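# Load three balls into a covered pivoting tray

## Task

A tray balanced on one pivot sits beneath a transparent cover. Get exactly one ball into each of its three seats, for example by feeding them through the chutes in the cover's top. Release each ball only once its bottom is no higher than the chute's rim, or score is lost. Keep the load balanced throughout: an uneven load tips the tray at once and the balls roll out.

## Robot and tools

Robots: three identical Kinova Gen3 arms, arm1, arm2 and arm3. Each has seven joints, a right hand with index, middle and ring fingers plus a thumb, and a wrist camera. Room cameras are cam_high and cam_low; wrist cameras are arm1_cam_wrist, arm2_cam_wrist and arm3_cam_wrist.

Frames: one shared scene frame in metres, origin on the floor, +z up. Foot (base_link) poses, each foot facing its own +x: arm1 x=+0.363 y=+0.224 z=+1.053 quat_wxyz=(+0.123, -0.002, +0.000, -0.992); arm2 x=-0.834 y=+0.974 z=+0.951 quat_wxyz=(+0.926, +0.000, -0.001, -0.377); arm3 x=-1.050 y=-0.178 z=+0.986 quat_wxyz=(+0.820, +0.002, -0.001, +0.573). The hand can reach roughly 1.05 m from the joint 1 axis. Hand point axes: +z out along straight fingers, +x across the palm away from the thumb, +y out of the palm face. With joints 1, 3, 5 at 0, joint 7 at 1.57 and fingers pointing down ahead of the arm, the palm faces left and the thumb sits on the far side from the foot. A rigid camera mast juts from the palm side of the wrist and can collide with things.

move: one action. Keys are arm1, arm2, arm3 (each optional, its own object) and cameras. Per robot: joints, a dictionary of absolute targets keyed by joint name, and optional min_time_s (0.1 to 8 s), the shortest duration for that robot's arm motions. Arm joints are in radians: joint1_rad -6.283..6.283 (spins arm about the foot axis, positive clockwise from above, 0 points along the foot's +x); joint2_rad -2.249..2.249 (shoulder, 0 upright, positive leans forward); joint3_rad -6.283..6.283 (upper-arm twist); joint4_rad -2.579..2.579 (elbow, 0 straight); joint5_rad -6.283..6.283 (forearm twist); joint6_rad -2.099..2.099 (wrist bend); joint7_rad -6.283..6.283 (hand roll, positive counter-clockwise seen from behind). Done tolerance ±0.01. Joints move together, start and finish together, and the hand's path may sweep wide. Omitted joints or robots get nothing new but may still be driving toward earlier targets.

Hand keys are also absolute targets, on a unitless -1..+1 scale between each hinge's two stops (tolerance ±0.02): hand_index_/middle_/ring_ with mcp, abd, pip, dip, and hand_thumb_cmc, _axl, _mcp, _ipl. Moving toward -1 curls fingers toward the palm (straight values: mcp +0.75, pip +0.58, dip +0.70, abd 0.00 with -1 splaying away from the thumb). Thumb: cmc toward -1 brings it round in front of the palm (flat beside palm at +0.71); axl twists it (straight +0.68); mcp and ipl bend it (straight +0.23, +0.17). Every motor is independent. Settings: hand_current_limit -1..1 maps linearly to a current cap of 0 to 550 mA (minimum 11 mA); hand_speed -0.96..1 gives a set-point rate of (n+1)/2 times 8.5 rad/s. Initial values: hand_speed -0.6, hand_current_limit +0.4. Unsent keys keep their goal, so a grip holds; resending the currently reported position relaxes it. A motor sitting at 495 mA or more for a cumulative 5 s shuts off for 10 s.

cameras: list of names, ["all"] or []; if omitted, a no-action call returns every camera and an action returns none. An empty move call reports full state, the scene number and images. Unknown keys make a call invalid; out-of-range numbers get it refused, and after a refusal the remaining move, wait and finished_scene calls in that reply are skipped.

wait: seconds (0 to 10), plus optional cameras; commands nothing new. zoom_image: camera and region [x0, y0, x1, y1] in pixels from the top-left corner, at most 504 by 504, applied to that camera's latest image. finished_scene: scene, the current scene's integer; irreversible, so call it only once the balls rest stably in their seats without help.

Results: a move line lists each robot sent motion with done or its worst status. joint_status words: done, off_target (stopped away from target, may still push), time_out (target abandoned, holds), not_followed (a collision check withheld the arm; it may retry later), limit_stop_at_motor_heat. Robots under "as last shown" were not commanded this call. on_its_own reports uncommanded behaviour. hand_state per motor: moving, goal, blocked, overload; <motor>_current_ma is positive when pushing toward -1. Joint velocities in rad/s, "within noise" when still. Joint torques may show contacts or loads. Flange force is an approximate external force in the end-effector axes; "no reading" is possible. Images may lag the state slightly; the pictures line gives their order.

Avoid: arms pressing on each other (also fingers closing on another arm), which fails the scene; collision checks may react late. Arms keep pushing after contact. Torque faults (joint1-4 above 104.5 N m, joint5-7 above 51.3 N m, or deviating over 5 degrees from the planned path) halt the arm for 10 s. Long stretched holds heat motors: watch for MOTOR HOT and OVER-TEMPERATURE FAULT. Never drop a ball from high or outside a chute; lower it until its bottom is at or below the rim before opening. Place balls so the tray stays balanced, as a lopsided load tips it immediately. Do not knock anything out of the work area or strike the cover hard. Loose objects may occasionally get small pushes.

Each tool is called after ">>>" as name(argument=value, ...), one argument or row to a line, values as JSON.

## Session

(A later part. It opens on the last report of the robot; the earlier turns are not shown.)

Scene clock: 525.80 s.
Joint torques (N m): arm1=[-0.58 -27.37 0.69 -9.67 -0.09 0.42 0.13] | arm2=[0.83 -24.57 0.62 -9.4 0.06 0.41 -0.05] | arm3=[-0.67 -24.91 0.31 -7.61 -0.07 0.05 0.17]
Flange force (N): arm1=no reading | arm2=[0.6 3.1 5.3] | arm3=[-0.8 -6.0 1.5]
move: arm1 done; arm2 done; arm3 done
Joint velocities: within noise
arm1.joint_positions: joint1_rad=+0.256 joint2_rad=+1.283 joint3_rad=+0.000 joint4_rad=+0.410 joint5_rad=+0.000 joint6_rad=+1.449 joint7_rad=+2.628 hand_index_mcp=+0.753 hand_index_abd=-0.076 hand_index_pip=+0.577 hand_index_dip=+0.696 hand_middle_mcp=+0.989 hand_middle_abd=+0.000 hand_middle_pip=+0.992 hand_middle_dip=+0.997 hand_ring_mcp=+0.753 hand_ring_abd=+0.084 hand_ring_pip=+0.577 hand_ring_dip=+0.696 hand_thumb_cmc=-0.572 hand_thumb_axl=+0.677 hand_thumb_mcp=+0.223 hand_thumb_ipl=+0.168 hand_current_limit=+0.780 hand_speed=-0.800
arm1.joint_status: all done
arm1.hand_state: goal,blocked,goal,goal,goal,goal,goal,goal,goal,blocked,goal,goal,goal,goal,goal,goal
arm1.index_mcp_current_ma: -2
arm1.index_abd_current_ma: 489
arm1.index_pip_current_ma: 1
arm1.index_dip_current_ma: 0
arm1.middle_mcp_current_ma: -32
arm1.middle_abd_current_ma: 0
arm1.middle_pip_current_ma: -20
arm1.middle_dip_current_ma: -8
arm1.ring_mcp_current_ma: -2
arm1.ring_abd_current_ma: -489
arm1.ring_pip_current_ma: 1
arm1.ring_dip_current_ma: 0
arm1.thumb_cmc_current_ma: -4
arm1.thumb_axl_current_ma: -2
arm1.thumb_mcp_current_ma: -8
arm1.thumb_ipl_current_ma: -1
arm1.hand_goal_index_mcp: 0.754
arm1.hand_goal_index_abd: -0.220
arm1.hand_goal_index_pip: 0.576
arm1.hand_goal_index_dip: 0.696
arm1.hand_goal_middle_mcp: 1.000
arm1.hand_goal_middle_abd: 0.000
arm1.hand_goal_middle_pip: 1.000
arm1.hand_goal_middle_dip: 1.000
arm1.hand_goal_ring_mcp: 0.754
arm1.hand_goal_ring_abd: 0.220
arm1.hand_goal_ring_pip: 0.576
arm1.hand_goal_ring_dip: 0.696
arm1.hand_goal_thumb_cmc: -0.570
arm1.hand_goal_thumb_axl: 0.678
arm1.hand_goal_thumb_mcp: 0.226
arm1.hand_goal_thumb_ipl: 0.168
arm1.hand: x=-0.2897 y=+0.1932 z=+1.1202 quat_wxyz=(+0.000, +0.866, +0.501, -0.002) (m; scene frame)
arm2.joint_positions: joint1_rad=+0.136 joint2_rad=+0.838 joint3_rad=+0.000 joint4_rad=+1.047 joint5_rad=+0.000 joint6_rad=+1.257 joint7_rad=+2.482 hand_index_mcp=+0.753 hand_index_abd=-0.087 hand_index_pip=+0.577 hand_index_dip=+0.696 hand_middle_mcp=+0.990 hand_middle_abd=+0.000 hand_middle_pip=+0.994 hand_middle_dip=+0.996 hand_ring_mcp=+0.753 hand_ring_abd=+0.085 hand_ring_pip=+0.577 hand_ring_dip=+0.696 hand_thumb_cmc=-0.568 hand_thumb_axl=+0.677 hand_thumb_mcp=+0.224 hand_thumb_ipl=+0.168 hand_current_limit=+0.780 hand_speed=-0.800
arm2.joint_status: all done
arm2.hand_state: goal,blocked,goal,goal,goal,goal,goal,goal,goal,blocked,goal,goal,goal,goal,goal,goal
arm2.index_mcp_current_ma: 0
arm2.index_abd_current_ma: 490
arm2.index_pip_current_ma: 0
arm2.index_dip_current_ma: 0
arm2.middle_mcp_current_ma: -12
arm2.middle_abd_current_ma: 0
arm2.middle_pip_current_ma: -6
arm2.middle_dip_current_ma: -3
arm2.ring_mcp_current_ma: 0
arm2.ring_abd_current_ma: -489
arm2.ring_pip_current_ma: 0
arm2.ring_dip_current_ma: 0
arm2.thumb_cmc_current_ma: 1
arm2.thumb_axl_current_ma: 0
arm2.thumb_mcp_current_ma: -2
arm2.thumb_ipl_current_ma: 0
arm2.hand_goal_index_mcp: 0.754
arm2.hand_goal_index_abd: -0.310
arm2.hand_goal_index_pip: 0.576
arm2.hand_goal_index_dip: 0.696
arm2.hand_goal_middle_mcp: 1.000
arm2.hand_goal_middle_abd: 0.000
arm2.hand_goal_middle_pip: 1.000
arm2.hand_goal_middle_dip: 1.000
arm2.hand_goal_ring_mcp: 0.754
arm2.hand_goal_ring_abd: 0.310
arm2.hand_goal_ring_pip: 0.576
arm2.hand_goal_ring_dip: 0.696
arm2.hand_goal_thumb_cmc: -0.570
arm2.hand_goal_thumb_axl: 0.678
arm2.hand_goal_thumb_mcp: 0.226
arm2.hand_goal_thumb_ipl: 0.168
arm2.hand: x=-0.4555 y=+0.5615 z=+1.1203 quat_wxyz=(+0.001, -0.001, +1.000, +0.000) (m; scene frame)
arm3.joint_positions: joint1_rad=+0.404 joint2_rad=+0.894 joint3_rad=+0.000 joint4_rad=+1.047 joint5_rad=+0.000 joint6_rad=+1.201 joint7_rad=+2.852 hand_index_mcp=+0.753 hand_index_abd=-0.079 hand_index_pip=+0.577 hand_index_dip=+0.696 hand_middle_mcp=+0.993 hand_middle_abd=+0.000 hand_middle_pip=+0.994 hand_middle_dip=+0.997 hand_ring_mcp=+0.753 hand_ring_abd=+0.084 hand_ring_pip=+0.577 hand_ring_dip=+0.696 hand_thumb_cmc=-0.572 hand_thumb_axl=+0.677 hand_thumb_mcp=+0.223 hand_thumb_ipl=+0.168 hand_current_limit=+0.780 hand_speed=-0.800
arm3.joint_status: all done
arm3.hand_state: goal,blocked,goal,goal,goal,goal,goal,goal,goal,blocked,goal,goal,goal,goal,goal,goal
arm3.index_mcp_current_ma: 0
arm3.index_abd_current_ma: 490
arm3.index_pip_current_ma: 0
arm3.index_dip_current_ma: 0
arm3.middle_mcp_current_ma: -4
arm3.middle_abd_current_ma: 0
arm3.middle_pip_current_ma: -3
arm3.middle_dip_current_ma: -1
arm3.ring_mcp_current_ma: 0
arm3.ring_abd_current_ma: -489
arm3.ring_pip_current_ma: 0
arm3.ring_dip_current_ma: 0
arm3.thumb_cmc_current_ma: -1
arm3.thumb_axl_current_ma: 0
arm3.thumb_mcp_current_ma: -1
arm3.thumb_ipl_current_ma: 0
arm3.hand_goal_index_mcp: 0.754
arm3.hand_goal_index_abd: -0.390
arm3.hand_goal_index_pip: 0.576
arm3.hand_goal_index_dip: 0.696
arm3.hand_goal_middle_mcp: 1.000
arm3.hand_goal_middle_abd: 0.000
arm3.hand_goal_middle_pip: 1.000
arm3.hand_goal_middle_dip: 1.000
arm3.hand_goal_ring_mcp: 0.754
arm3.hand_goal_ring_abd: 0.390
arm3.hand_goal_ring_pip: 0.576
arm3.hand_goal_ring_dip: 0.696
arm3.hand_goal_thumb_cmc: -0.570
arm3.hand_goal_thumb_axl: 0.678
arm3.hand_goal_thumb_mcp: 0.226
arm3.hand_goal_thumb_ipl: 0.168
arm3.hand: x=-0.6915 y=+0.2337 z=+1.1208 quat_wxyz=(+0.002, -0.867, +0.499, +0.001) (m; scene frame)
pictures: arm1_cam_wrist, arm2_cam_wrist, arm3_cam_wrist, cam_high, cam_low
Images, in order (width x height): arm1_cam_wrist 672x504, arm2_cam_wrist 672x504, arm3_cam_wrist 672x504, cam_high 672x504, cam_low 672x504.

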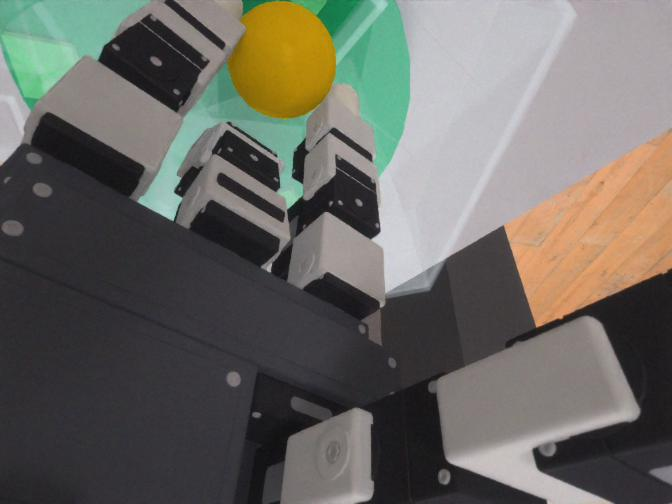

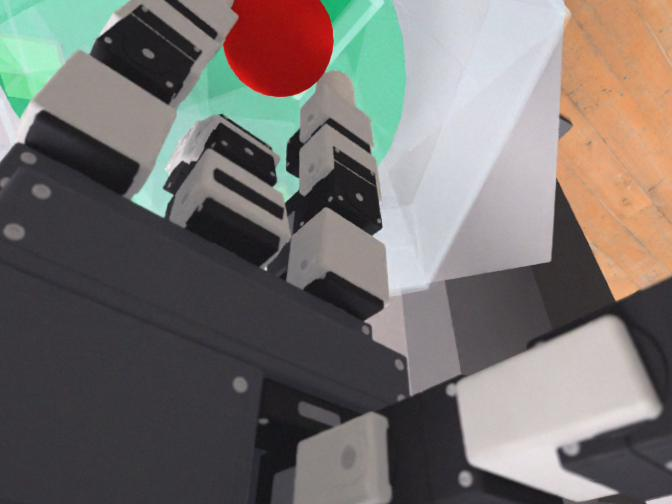

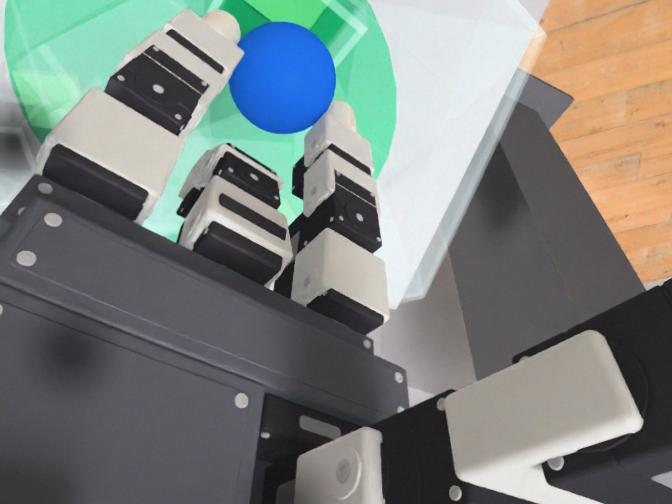

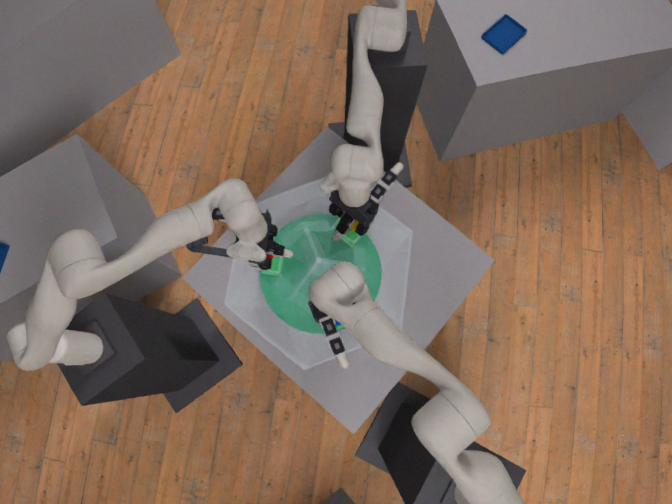

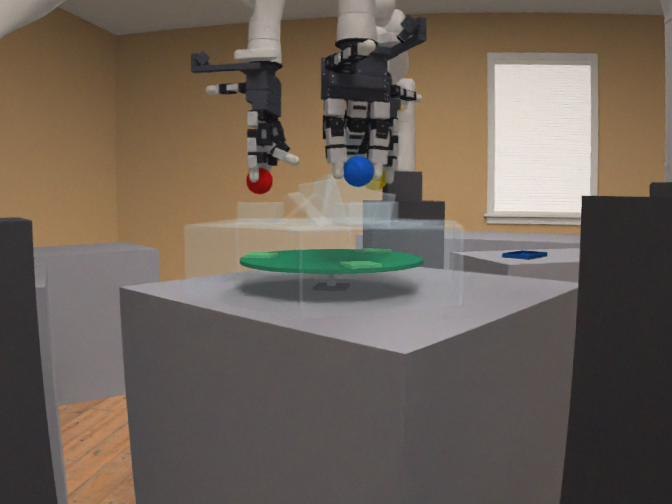

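>>> move(
  arm1={"joints":{"joint1_rad":0.2604,"joint2_rad":1.2766,"joint4_rad":0.5197,"joint6_rad":1.3453,"joint7_rad":2.6335},"min_time_s":2.5},
  arm2={"joints":{"joint1_rad":0.1372,"joint2_rad":0.8574,"joint4_rad":1.069,"joint6_rad":1.2152,"joint7_rad":2.4831},"min_time_s":2.5},
  arm3={"joints":{"joint1_rad":0.4227,"joint2_rad":0.9345,"joint4_rad":1.0669,"joint6_rad":1.1402,"joint7_rad":2.8698},"min_time_s":2.5},
  cameras=["arm1_cam_wrist","arm2_cam_wrist","arm3_cam_wrist","cam_low"],
)

>>> zoom_image(
  camera="arm1_cam_wrist",
  region=[200, 0, 420, 160],
)

>>> zoom_image(
  camera="arm2_cam_wrist",
  region=[200, 0, 420, 160],
)

>>> zoom_image(
  camera="arm3_cam_wrist",
  region=[200, 0, 420, 160],
)

>>> zoom_image(
  camera="cam_low",
  region=[230, 130, 420, 230],
)

Scene clock: 600.80 s.
Joint torques (N m): arm1=[-0.56 -27.11 0.71 -9.54 -0.11 0.39 0.16] | arm2=[0.75 -24.63 0.63 -9.25 0.06 0.38 -0.04] | arm3=[-0.65 -25.18 0.35 -7.39 -0.06 0.05 0.16]
Flange force (N): arm1=no reading | arm2=[0.7 3.1 5.1] | arm3=[-0.7 -5.9 1.7]
move: arm1 done; arm2 done; arm3 done
Joint velocities: within noise
arm1.joint_positions: joint1_rad=+0.260 joint2_rad=+1.277 joint3_rad=+0.000 joint4_rad=+0.520 joint5_rad=+0.000 joint6_rad=+1.345 joint7_rad=+2.634 hand_index_mcp=+0.753 hand_index_abd=-0.076 hand_index_pip=+0.577 hand_index_dip=+0.696 hand_middle_mcp=+0.989 hand_middle_abd=+0.000 hand_middle_pip=+0.992 hand_middle_dip=+0.997 hand_ring_mcp=+0.753 hand_ring_abd=+0.084 hand_ring_pip=+0.577 hand_ring_dip=+0.696 hand_thumb_cmc=-0.572 hand_thumb_axl=+0.677 hand_thumb_mcp=+0.223 hand_thumb_ipl=+0.168 hand_current_limit=+0.780 hand_speed=-0.800
arm1.joint_status: all done
arm1.hand_state: goal,blocked,goal,goal,goal,goal,goal,goal,goal,blocked,goal,goal,goal,goal,goal,goal
arm1.index_mcp_current_ma: -2
arm1.index_abd_current_ma: 490
arm1.index_pip_current_ma: 1
arm1.index_dip_current_ma: 0
arm1.middle_mcp_current_ma: -32
arm1.middle_abd_current_ma: 0
arm1.middle_pip_current_ma: -20
arm1.middle_dip_current_ma: -8
arm1.ring_mcp_current_ma: -2
arm1.ring_abd_current_ma: -489
arm1.ring_pip_current_ma: 1
arm1.ring_dip_current_ma: 0
arm1.thumb_cmc_current_ma: -4
arm1.thumb_axl_current_ma: -2
arm1.thumb_mcp_current_ma: -8
arm1.thumb_ipl_current_ma: -1
arm1.hand_goal_index_mcp: 0.754
arm1.hand_goal_index_abd: -0.220
arm1.hand_goal_index_pip: 0.576
arm1.hand_goal_index_dip: 0.696
arm1.hand_goal_middle_mcp: 1.000
arm1.hand_goal_middle_abd: 0.000
arm1.hand_goal_middle_pip: 1.000
arm1.hand_goal_middle_dip: 1.000
arm1.hand_goal_ring_mcp: 0.754
arm1.hand_goal_ring_abd: 0.220
arm1.hand_goal_ring_pip: 0.576
arm1.hand_goal_ring_dip: 0.696
arm1.hand_goal_thumb_cmc: -0.570
arm1.hand_goal_thumb_axl: 0.678
arm1.hand_goal_thumb_mcp: 0.226
arm1.hand_goal_thumb_ipl: 0.168
arm1.hand: x=-0.2833 y=+0.1965 z=+1.0907 quat_wxyz=(+0.000, +0.866, +0.501, -0.002) (m; scene frame)
arm2.joint_positions: joint1_rad=+0.137 joint2_rad=+0.857 joint3_rad=+0.000 joint4_rad=+1.069 joint5_rad=+0.000 joint6_rad=+1.215 joint7_rad=+2.483 hand_index_mcp=+0.753 hand_index_abd=-0.087 hand_index_pip=+0.577 hand_index_dip=+0.696 hand_middle_mcp=+0.990 hand_middle_abd=+0.000 hand_middle_pip=+0.994 hand_middle_dip=+0.996 hand_ring_mcp=+0.753 hand_ring_abd=+0.085 hand_ring_pip=+0.577 hand_ring_dip=+0.696 hand_thumb_cmc=-0.568 hand_thumb_axl=+0.677 hand_thumb_mcp=+0.224 hand_thumb_ipl=+0.168 hand_current_limit=+0.780 hand_speed=-0.800
arm2.joint_status: all done
arm2.hand_state: goal,blocked,goal,goal,goal,goal,goal,goal,goal,blocked,goal,goal,goal,goal,goal,goal
arm2.index_mcp_current_ma: 0
arm2.index_abd_current_ma: 490
arm2.index_pip_current_ma: 0
arm2.index_dip_current_ma: 0
arm2.middle_mcp_current_ma: -12
arm2.middle_abd_current_ma: 0
arm2.middle_pip_current_ma: -6
arm2.middle_dip_current_ma: -3
arm2.ring_mcp_current_ma: 0
arm2.ring_abd_current_ma: -489
arm2.ring_pip_current_ma: 0
arm2.ring_dip_current_ma: 0
arm2.thumb_cmc_current_ma: 1
arm2.thumb_axl_current_ma: 0
arm2.thumb_mcp_current_ma: -2
arm2.thumb_ipl_current_ma: 0
arm2.hand_goal_index_mcp: 0.754
arm2.hand_goal_index_abd: -0.310
arm2.hand_goal_index_pip: 0.576
arm2.hand_goal_index_dip: 0.696
arm2.hand_goal_middle_mcp: 1.000
arm2.hand_goal_middle_abd: 0.000
arm2.hand_goal_middle_pip: 1.000
arm2.hand_goal_middle_dip: 1.000
arm2.hand_goal_ring_mcp: 0.754
arm2.hand_goal_ring_abd: 0.310
arm2.hand_goal_ring_pip: 0.576
arm2.hand_goal_ring_dip: 0.696
arm2.hand_goal_thumb_cmc: -0.570
arm2.hand_goal_thumb_axl: 0.678
arm2.hand_goal_thumb_mcp: 0.226
arm2.hand_goal_thumb_ipl: 0.168
arm2.hand: x=-0.4554 y=+0.5600 z=+1.1017 quat_wxyz=(+0.001, -0.001, +1.000, +0.000) (m; scene frame)
arm3.joint_positions: joint1_rad=+0.423 joint2_rad=+0.935 joint3_rad=+0.000 joint4_rad=+1.067 joint5_rad=+0.000 joint6_rad=+1.140 joint7_rad=+2.870 hand_index_mcp=+0.753 hand_index_abd=-0.079 hand_index_pip=+0.577 hand_index_dip=+0.696 hand_middle_mcp=+0.993 hand_middle_abd=+0.000 hand_middle_pip=+0.994 hand_middle_dip=+0.997 hand_ring_mcp=+0.753 hand_ring_abd=+0.084 hand_ring_pip=+0.577 hand_ring_dip=+0.696 hand_thumb_cmc=-0.572 hand_thumb_axl=+0.677 hand_thumb_mcp=+0.223 hand_thumb_ipl=+0.168 hand_current_limit=+0.780 hand_speed=-0.800
arm3.joint_status: all done
arm3.hand_state: goal,blocked,goal,goal,goal,goal,goal,goal,goal,blocked,goal,goal,goal,goal,goal,goal
arm3.index_mcp_current_ma: 0
arm3.index_abd_current_ma: 490
arm3.index_pip_current_ma: 0
arm3.index_dip_current_ma: 0
arm3.middle_mcp_current_ma: -4
arm3.middle_abd_current_ma: 0
arm3.middle_pip_current_ma: -3
arm3.middle_dip_current_ma: -1
arm3.ring_mcp_current_ma: 0
arm3.ring_abd_current_ma: -489
arm3.ring_pip_current_ma: 0
arm3.ring_dip_current_ma: 0
arm3.thumb_cmc_current_ma: -1
arm3.thumb_axl_current_ma: 0
arm3.thumb_mcp_current_ma: -1
arm3.thumb_ipl_current_ma: 0
arm3.hand_goal_index_mcp: 0.754
arm3.hand_goal_index_abd: -0.390
arm3.hand_goal_index_pip: 0.576
arm3.hand_goal_index_dip: 0.696
arm3.hand_goal_middle_mcp: 1.000
arm3.hand_goal_middle_abd: 0.000
arm3.hand_goal_middle_pip: 1.000
arm3.hand_goal_middle_dip: 1.000
arm3.hand_goal_ring_mcp: 0.754
arm3.hand_goal_ring_abd: 0.390
arm3.hand_goal_ring_pip: 0.576
arm3.hand_goal_ring_dip: 0.696
arm3.hand_goal_thumb_cmc: -0.570
arm3.hand_goal_thumb_axl: 0.678
arm3.hand_goal_thumb_mcp: 0.226
arm3.hand_goal_thumb_ipl: 0.168
arm3.hand: x=-0.6814 y=+0.2280 z=+1.0896 quat_wxyz=(+0.002, -0.867, +0.499, +0.001) (m; scene frame)
pictures: arm1_cam_wrist, arm2_cam_wrist, arm3_cam_wrist, cam_low
Images, in order (width x height): arm1_cam_wrist 672x504, arm2_cam_wrist 672x504, arm3_cam_wrist 672x504, cam_low 672x504.

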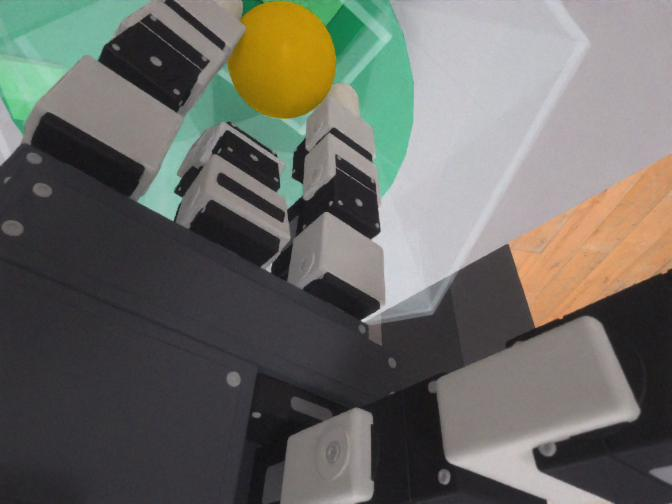

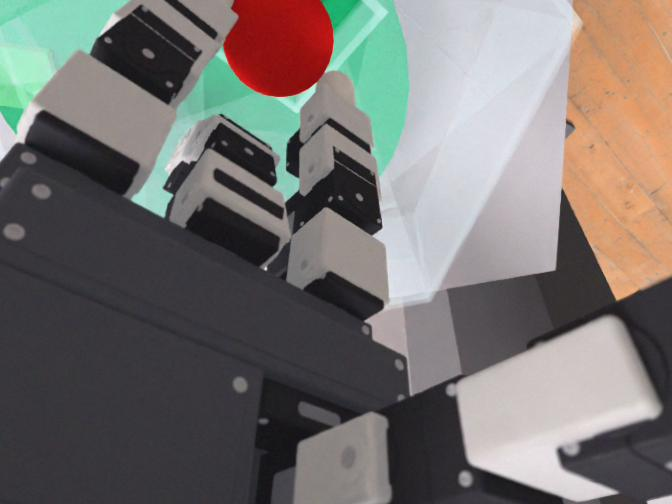

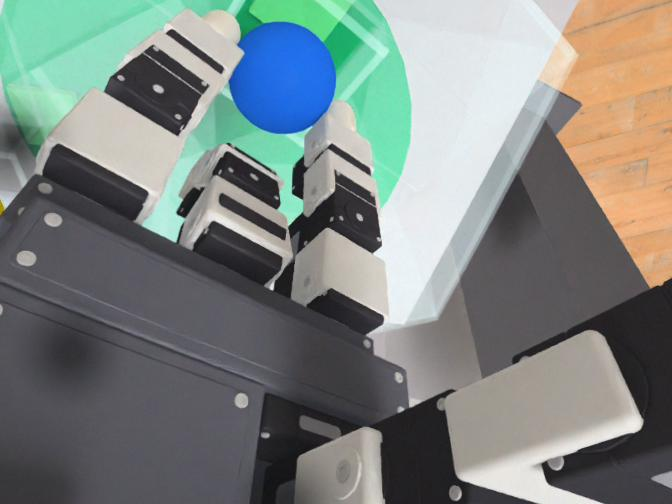

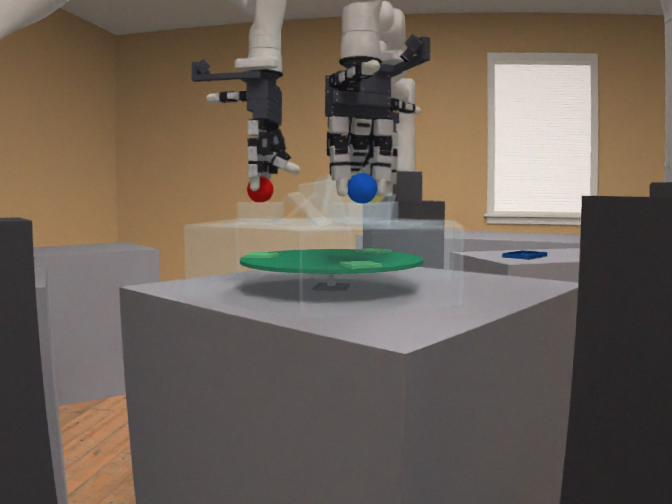

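Scaled by 2.291 from the camera's 672x504 image, which has a finer 960x720 frame.

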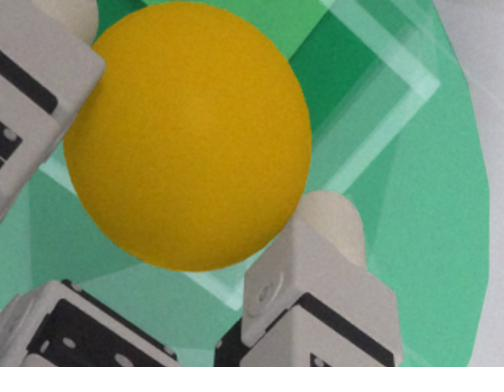

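Scaled by 2.291 from the camera's 672x504 image, which has a finer 960x720 frame.

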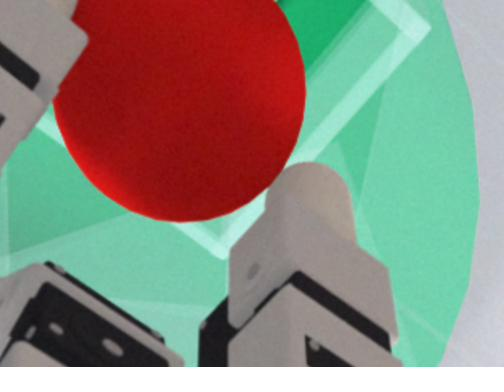

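Scaled by 2.291 from the camera's 672x504 image, which has a finer 960x720 frame.

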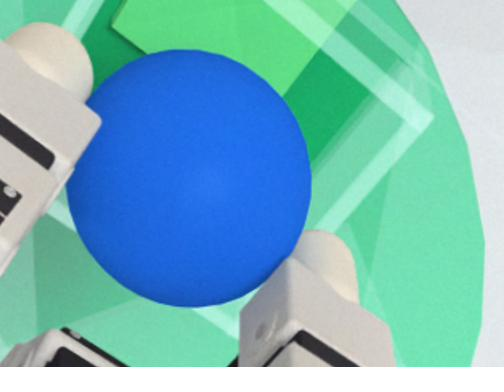

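Scaled by 2.653 from the camera's 672x504 image, which has a finer 960x720 frame.

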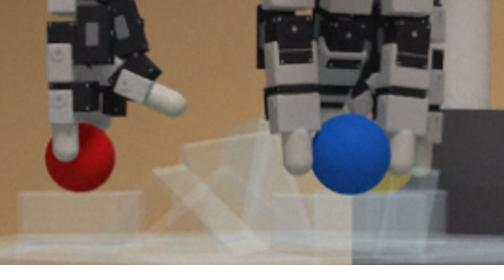

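>>> move(
  arm1={"joints":{"joint2_rad":1.2864,"joint4_rad":0.5262,"joint6_rad":1.3290},"min_time_s":1.5},
  arm2={"joints":{"joint2_rad":0.8661,"joint4_rad":1.0814,"joint6_rad":1.1941},"min_time_s":1.5},
  arm3={"joints":{"joint2_rad":0.9449,"joint4_rad":1.0755,"joint6_rad":1.1212},"min_time_s":1.5},
  cameras=["cam_low"],
)

>>> zoom_image(
  camera="cam_low",
  region=[230, 130, 420, 230],
)

Scene clock: 679.00 s.
Joint torques (N m): arm1=[-0.55 -27.14 0.75 -9.55 -0.12 0.45 0.14] | arm2=[0.77 -24.75 0.64 -9.18 0.08 0.39 -0.02] | arm3=[-0.66 -25.22 0.34 -7.37 -0.07 0.04 0.18]
Flange force (N): arm1=no reading | arm2=[0.6 3.0 5.1] | arm3=[-0.6 -5.5 1.9]
move: arm1 done; arm2 done; arm3 done
Joint velocities: within noise
arm1.joint_positions: joint1_rad=+0.260 joint2_rad=+1.286 joint3_rad=+0.000 joint4_rad=+0.526 joint5_rad=+0.000 joint6_rad=+1.329 joint7_rad=+2.634 hand_index_mcp=+0.753 hand_index_abd=-0.076 hand_index_pip=+0.577 hand_index_dip=+0.696 hand_middle_mcp=+0.989 hand_middle_abd=+0.000 hand_middle_pip=+0.992 hand_middle_dip=+0.997 hand_ring_mcp=+0.753 hand_ring_abd=+0.084 hand_ring_pip=+0.577 hand_ring_dip=+0.696 hand_thumb_cmc=-0.572 hand_thumb_axl=+0.677 hand_thumb_mcp=+0.223 hand_thumb_ipl=+0.168 hand_current_limit=+0.780 hand_speed=-0.800
arm1.joint_status: all done
arm1.hand_state: goal,blocked,goal,goal,goal,goal,goal,goal,goal,blocked,goal,goal,goal,goal,goal,goal
arm1.index_mcp_current_ma: -2
arm1.index_abd_current_ma: 490
arm1.index_pip_current_ma: 1
arm1.index_dip_current_ma: 0
arm1.middle_mcp_current_ma: -32
arm1.middle_abd_current_ma: 0
arm1.middle_pip_current_ma: -20
arm1.middle_dip_current_ma: -8
arm1.ring_mcp_current_ma: -2
arm1.ring_abd_current_ma: -489
arm1.ring_pip_current_ma: 1
arm1.ring_dip_current_ma: 0
arm1.thumb_cmc_current_ma: -4
arm1.thumb_axl_current_ma: -2
arm1.thumb_mcp_current_ma: -8
arm1.thumb_ipl_current_ma: -1
arm1.hand_goal_index_mcp: 0.754
arm1.hand_goal_index_abd: -0.220
arm1.hand_goal_index_pip: 0.576
arm1.hand_goal_index_dip: 0.696
arm1.hand_goal_middle_mcp: 1.000
arm1.hand_goal_middle_abd: 0.000
arm1.hand_goal_middle_pip: 1.000
arm1.hand_goal_middle_dip: 1.000
arm1.hand_goal_ring_mcp: 0.754
arm1.hand_goal_ring_abd: 0.220
arm1.hand_goal_ring_pip: 0.576
arm1.hand_goal_ring_dip: 0.696
arm1.hand_goal_thumb_cmc: -0.570
arm1.hand_goal_thumb_axl: 0.678
arm1.hand_goal_thumb_mcp: 0.226
arm1.hand_goal_thumb_ipl: 0.168
arm1.hand: x=-0.2833 y=+0.1965 z=+1.0818 quat_wxyz=(+0.000, +0.866, +0.501, -0.002) (m; scene frame)
arm2.joint_positions: joint1_rad=+0.137 joint2_rad=+0.866 joint3_rad=+0.000 joint4_rad=+1.081 joint5_rad=+0.000 joint6_rad=+1.194 joint7_rad=+2.483 hand_index_mcp=+0.753 hand_index_abd=-0.087 hand_index_pip=+0.577 hand_index_dip=+0.696 hand_middle_mcp=+0.990 hand_middle_abd=+0.000 hand_middle_pip=+0.994 hand_middle_dip=+0.996 hand_ring_mcp=+0.753 hand_ring_abd=+0.085 hand_ring_pip=+0.577 hand_ring_dip=+0.696 hand_thumb_cmc=-0.568 hand_thumb_axl=+0.677 hand_thumb_mcp=+0.224 hand_thumb_ipl=+0.168 hand_current_limit=+0.780 hand_speed=-0.800
arm2.joint_status: all done
arm2.hand_state: goal,blocked,goal,goal,goal,goal,goal,goal,goal,blocked,goal,goal,goal,goal,goal,goal
arm2.index_mcp_current_ma: 0
arm2.index_abd_current_ma: 490
arm2.index_pip_current_ma: 0
arm2.index_dip_current_ma: 0
arm2.middle_mcp_current_ma: -12
arm2.middle_abd_current_ma: 0
arm2.middle_pip_current_ma: -6
arm2.middle_dip_current_ma: -3
arm2.ring_mcp_current_ma: 0
arm2.ring_abd_current_ma: -489
arm2.ring_pip_current_ma: 0
arm2.ring_dip_current_ma: 0
arm2.thumb_cmc_current_ma: 1
arm2.thumb_axl_current_ma: 0
arm2.thumb_mcp_current_ma: -2
arm2.thumb_ipl_current_ma: 0
arm2.hand_goal_index_mcp: 0.754
arm2.hand_goal_index_abd: -0.310
arm2.hand_goal_index_pip: 0.576
arm2.hand_goal_index_dip: 0.696
arm2.hand_goal_middle_mcp: 1.000
arm2.hand_goal_middle_abd: 0.000
arm2.hand_goal_middle_pip: 1.000
arm2.hand_goal_middle_dip: 1.000
arm2.hand_goal_ring_mcp: 0.754
arm2.hand_goal_ring_abd: 0.310
arm2.hand_goal_ring_pip: 0.576
arm2.hand_goal_ring_dip: 0.696
arm2.hand_goal_thumb_cmc: -0.570
arm2.hand_goal_thumb_axl: 0.678
arm2.hand_goal_thumb_mcp: 0.226
arm2.hand_goal_thumb_ipl: 0.168
arm2.hand: x=-0.4554 y=+0.5600 z=+1.0928 quat_wxyz=(+0.001, -0.001, +1.000, +0.000) (m; scene frame)
arm3.joint_positions: joint1_rad=+0.423 joint2_rad=+0.945 joint3_rad=+0.000 joint4_rad=+1.075 joint5_rad=+0.000 joint6_rad=+1.121 joint7_rad=+2.870 hand_index_mcp=+0.753 hand_index_abd=-0.079 hand_index_pip=+0.577 hand_index_dip=+0.696 hand_middle_mcp=+0.993 hand_middle_abd=+0.000 hand_middle_pip=+0.994 hand_middle_dip=+0.997 hand_ring_mcp=+0.753 hand_ring_abd=+0.084 hand_ring_pip=+0.577 hand_ring_dip=+0.696 hand_thumb_cmc=-0.572 hand_thumb_axl=+0.677 hand_thumb_mcp=+0.223 hand_thumb_ipl=+0.168 hand_current_limit=+0.780 hand_speed=-0.800
arm3.joint_status: all done
arm3.hand_state: goal,blocked,goal,goal,goal,goal,goal,goal,goal,blocked,goal,goal,goal,goal,goal,goal
arm3.index_mcp_current_ma: 0
arm3.index_abd_current_ma: 490
arm3.index_pip_current_ma: 0
arm3.index_dip_current_ma: 0
arm3.middle_mcp_current_ma: -4
arm3.middle_abd_current_ma: 0
arm3.middle_pip_current_ma: -3
arm3.middle_dip_current_ma: -1
arm3.ring_mcp_current_ma: 0
arm3.ring_abd_current_ma: -489
arm3.ring_pip_current_ma: 0
arm3.ring_dip_current_ma: 0
arm3.thumb_cmc_current_ma: -1
arm3.thumb_axl_current_ma: 0
arm3.thumb_mcp_current_ma: -1
arm3.thumb_ipl_current_ma: 0
arm3.hand_goal_index_mcp: 0.754
arm3.hand_goal_index_abd: -0.390
arm3.hand_goal_index_pip: 0.576
arm3.hand_goal_index_dip: 0.696
arm3.hand_goal_middle_mcp: 1.000
arm3.hand_goal_middle_abd: 0.000
arm3.hand_goal_middle_pip: 1.000
arm3.hand_goal_middle_dip: 1.000
arm3.hand_goal_ring_mcp: 0.754
arm3.hand_goal_ring_abd: 0.390
arm3.hand_goal_ring_pip: 0.576
arm3.hand_goal_ring_dip: 0.696
arm3.hand_goal_thumb_cmc: -0.570
arm3.hand_goal_thumb_axl: 0.678
arm3.hand_goal_thumb_mcp: 0.226
arm3.hand_goal_thumb_ipl: 0.168
arm3.hand: x=-0.6814 y=+0.2280 z=+1.0807 quat_wxyz=(+0.002, -0.867, +0.499, +0.001) (m; scene frame)
pictures: cam_low
Images, in order (width x height): cam_low 672x504.

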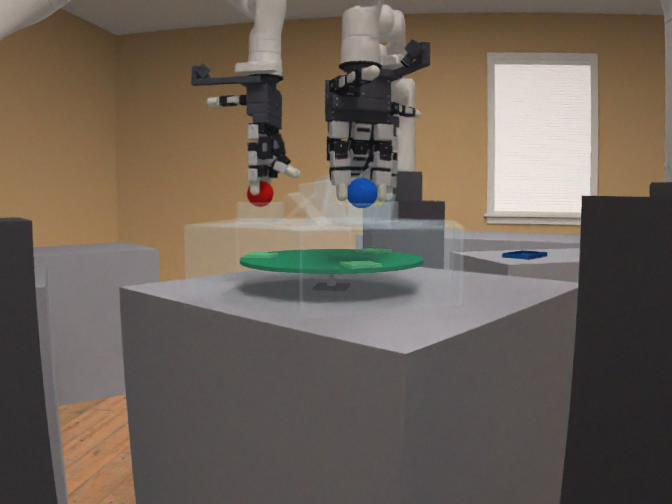

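Scaled by 2.653 from the camera's 672x504 image, which has a finer 960x720 frame.

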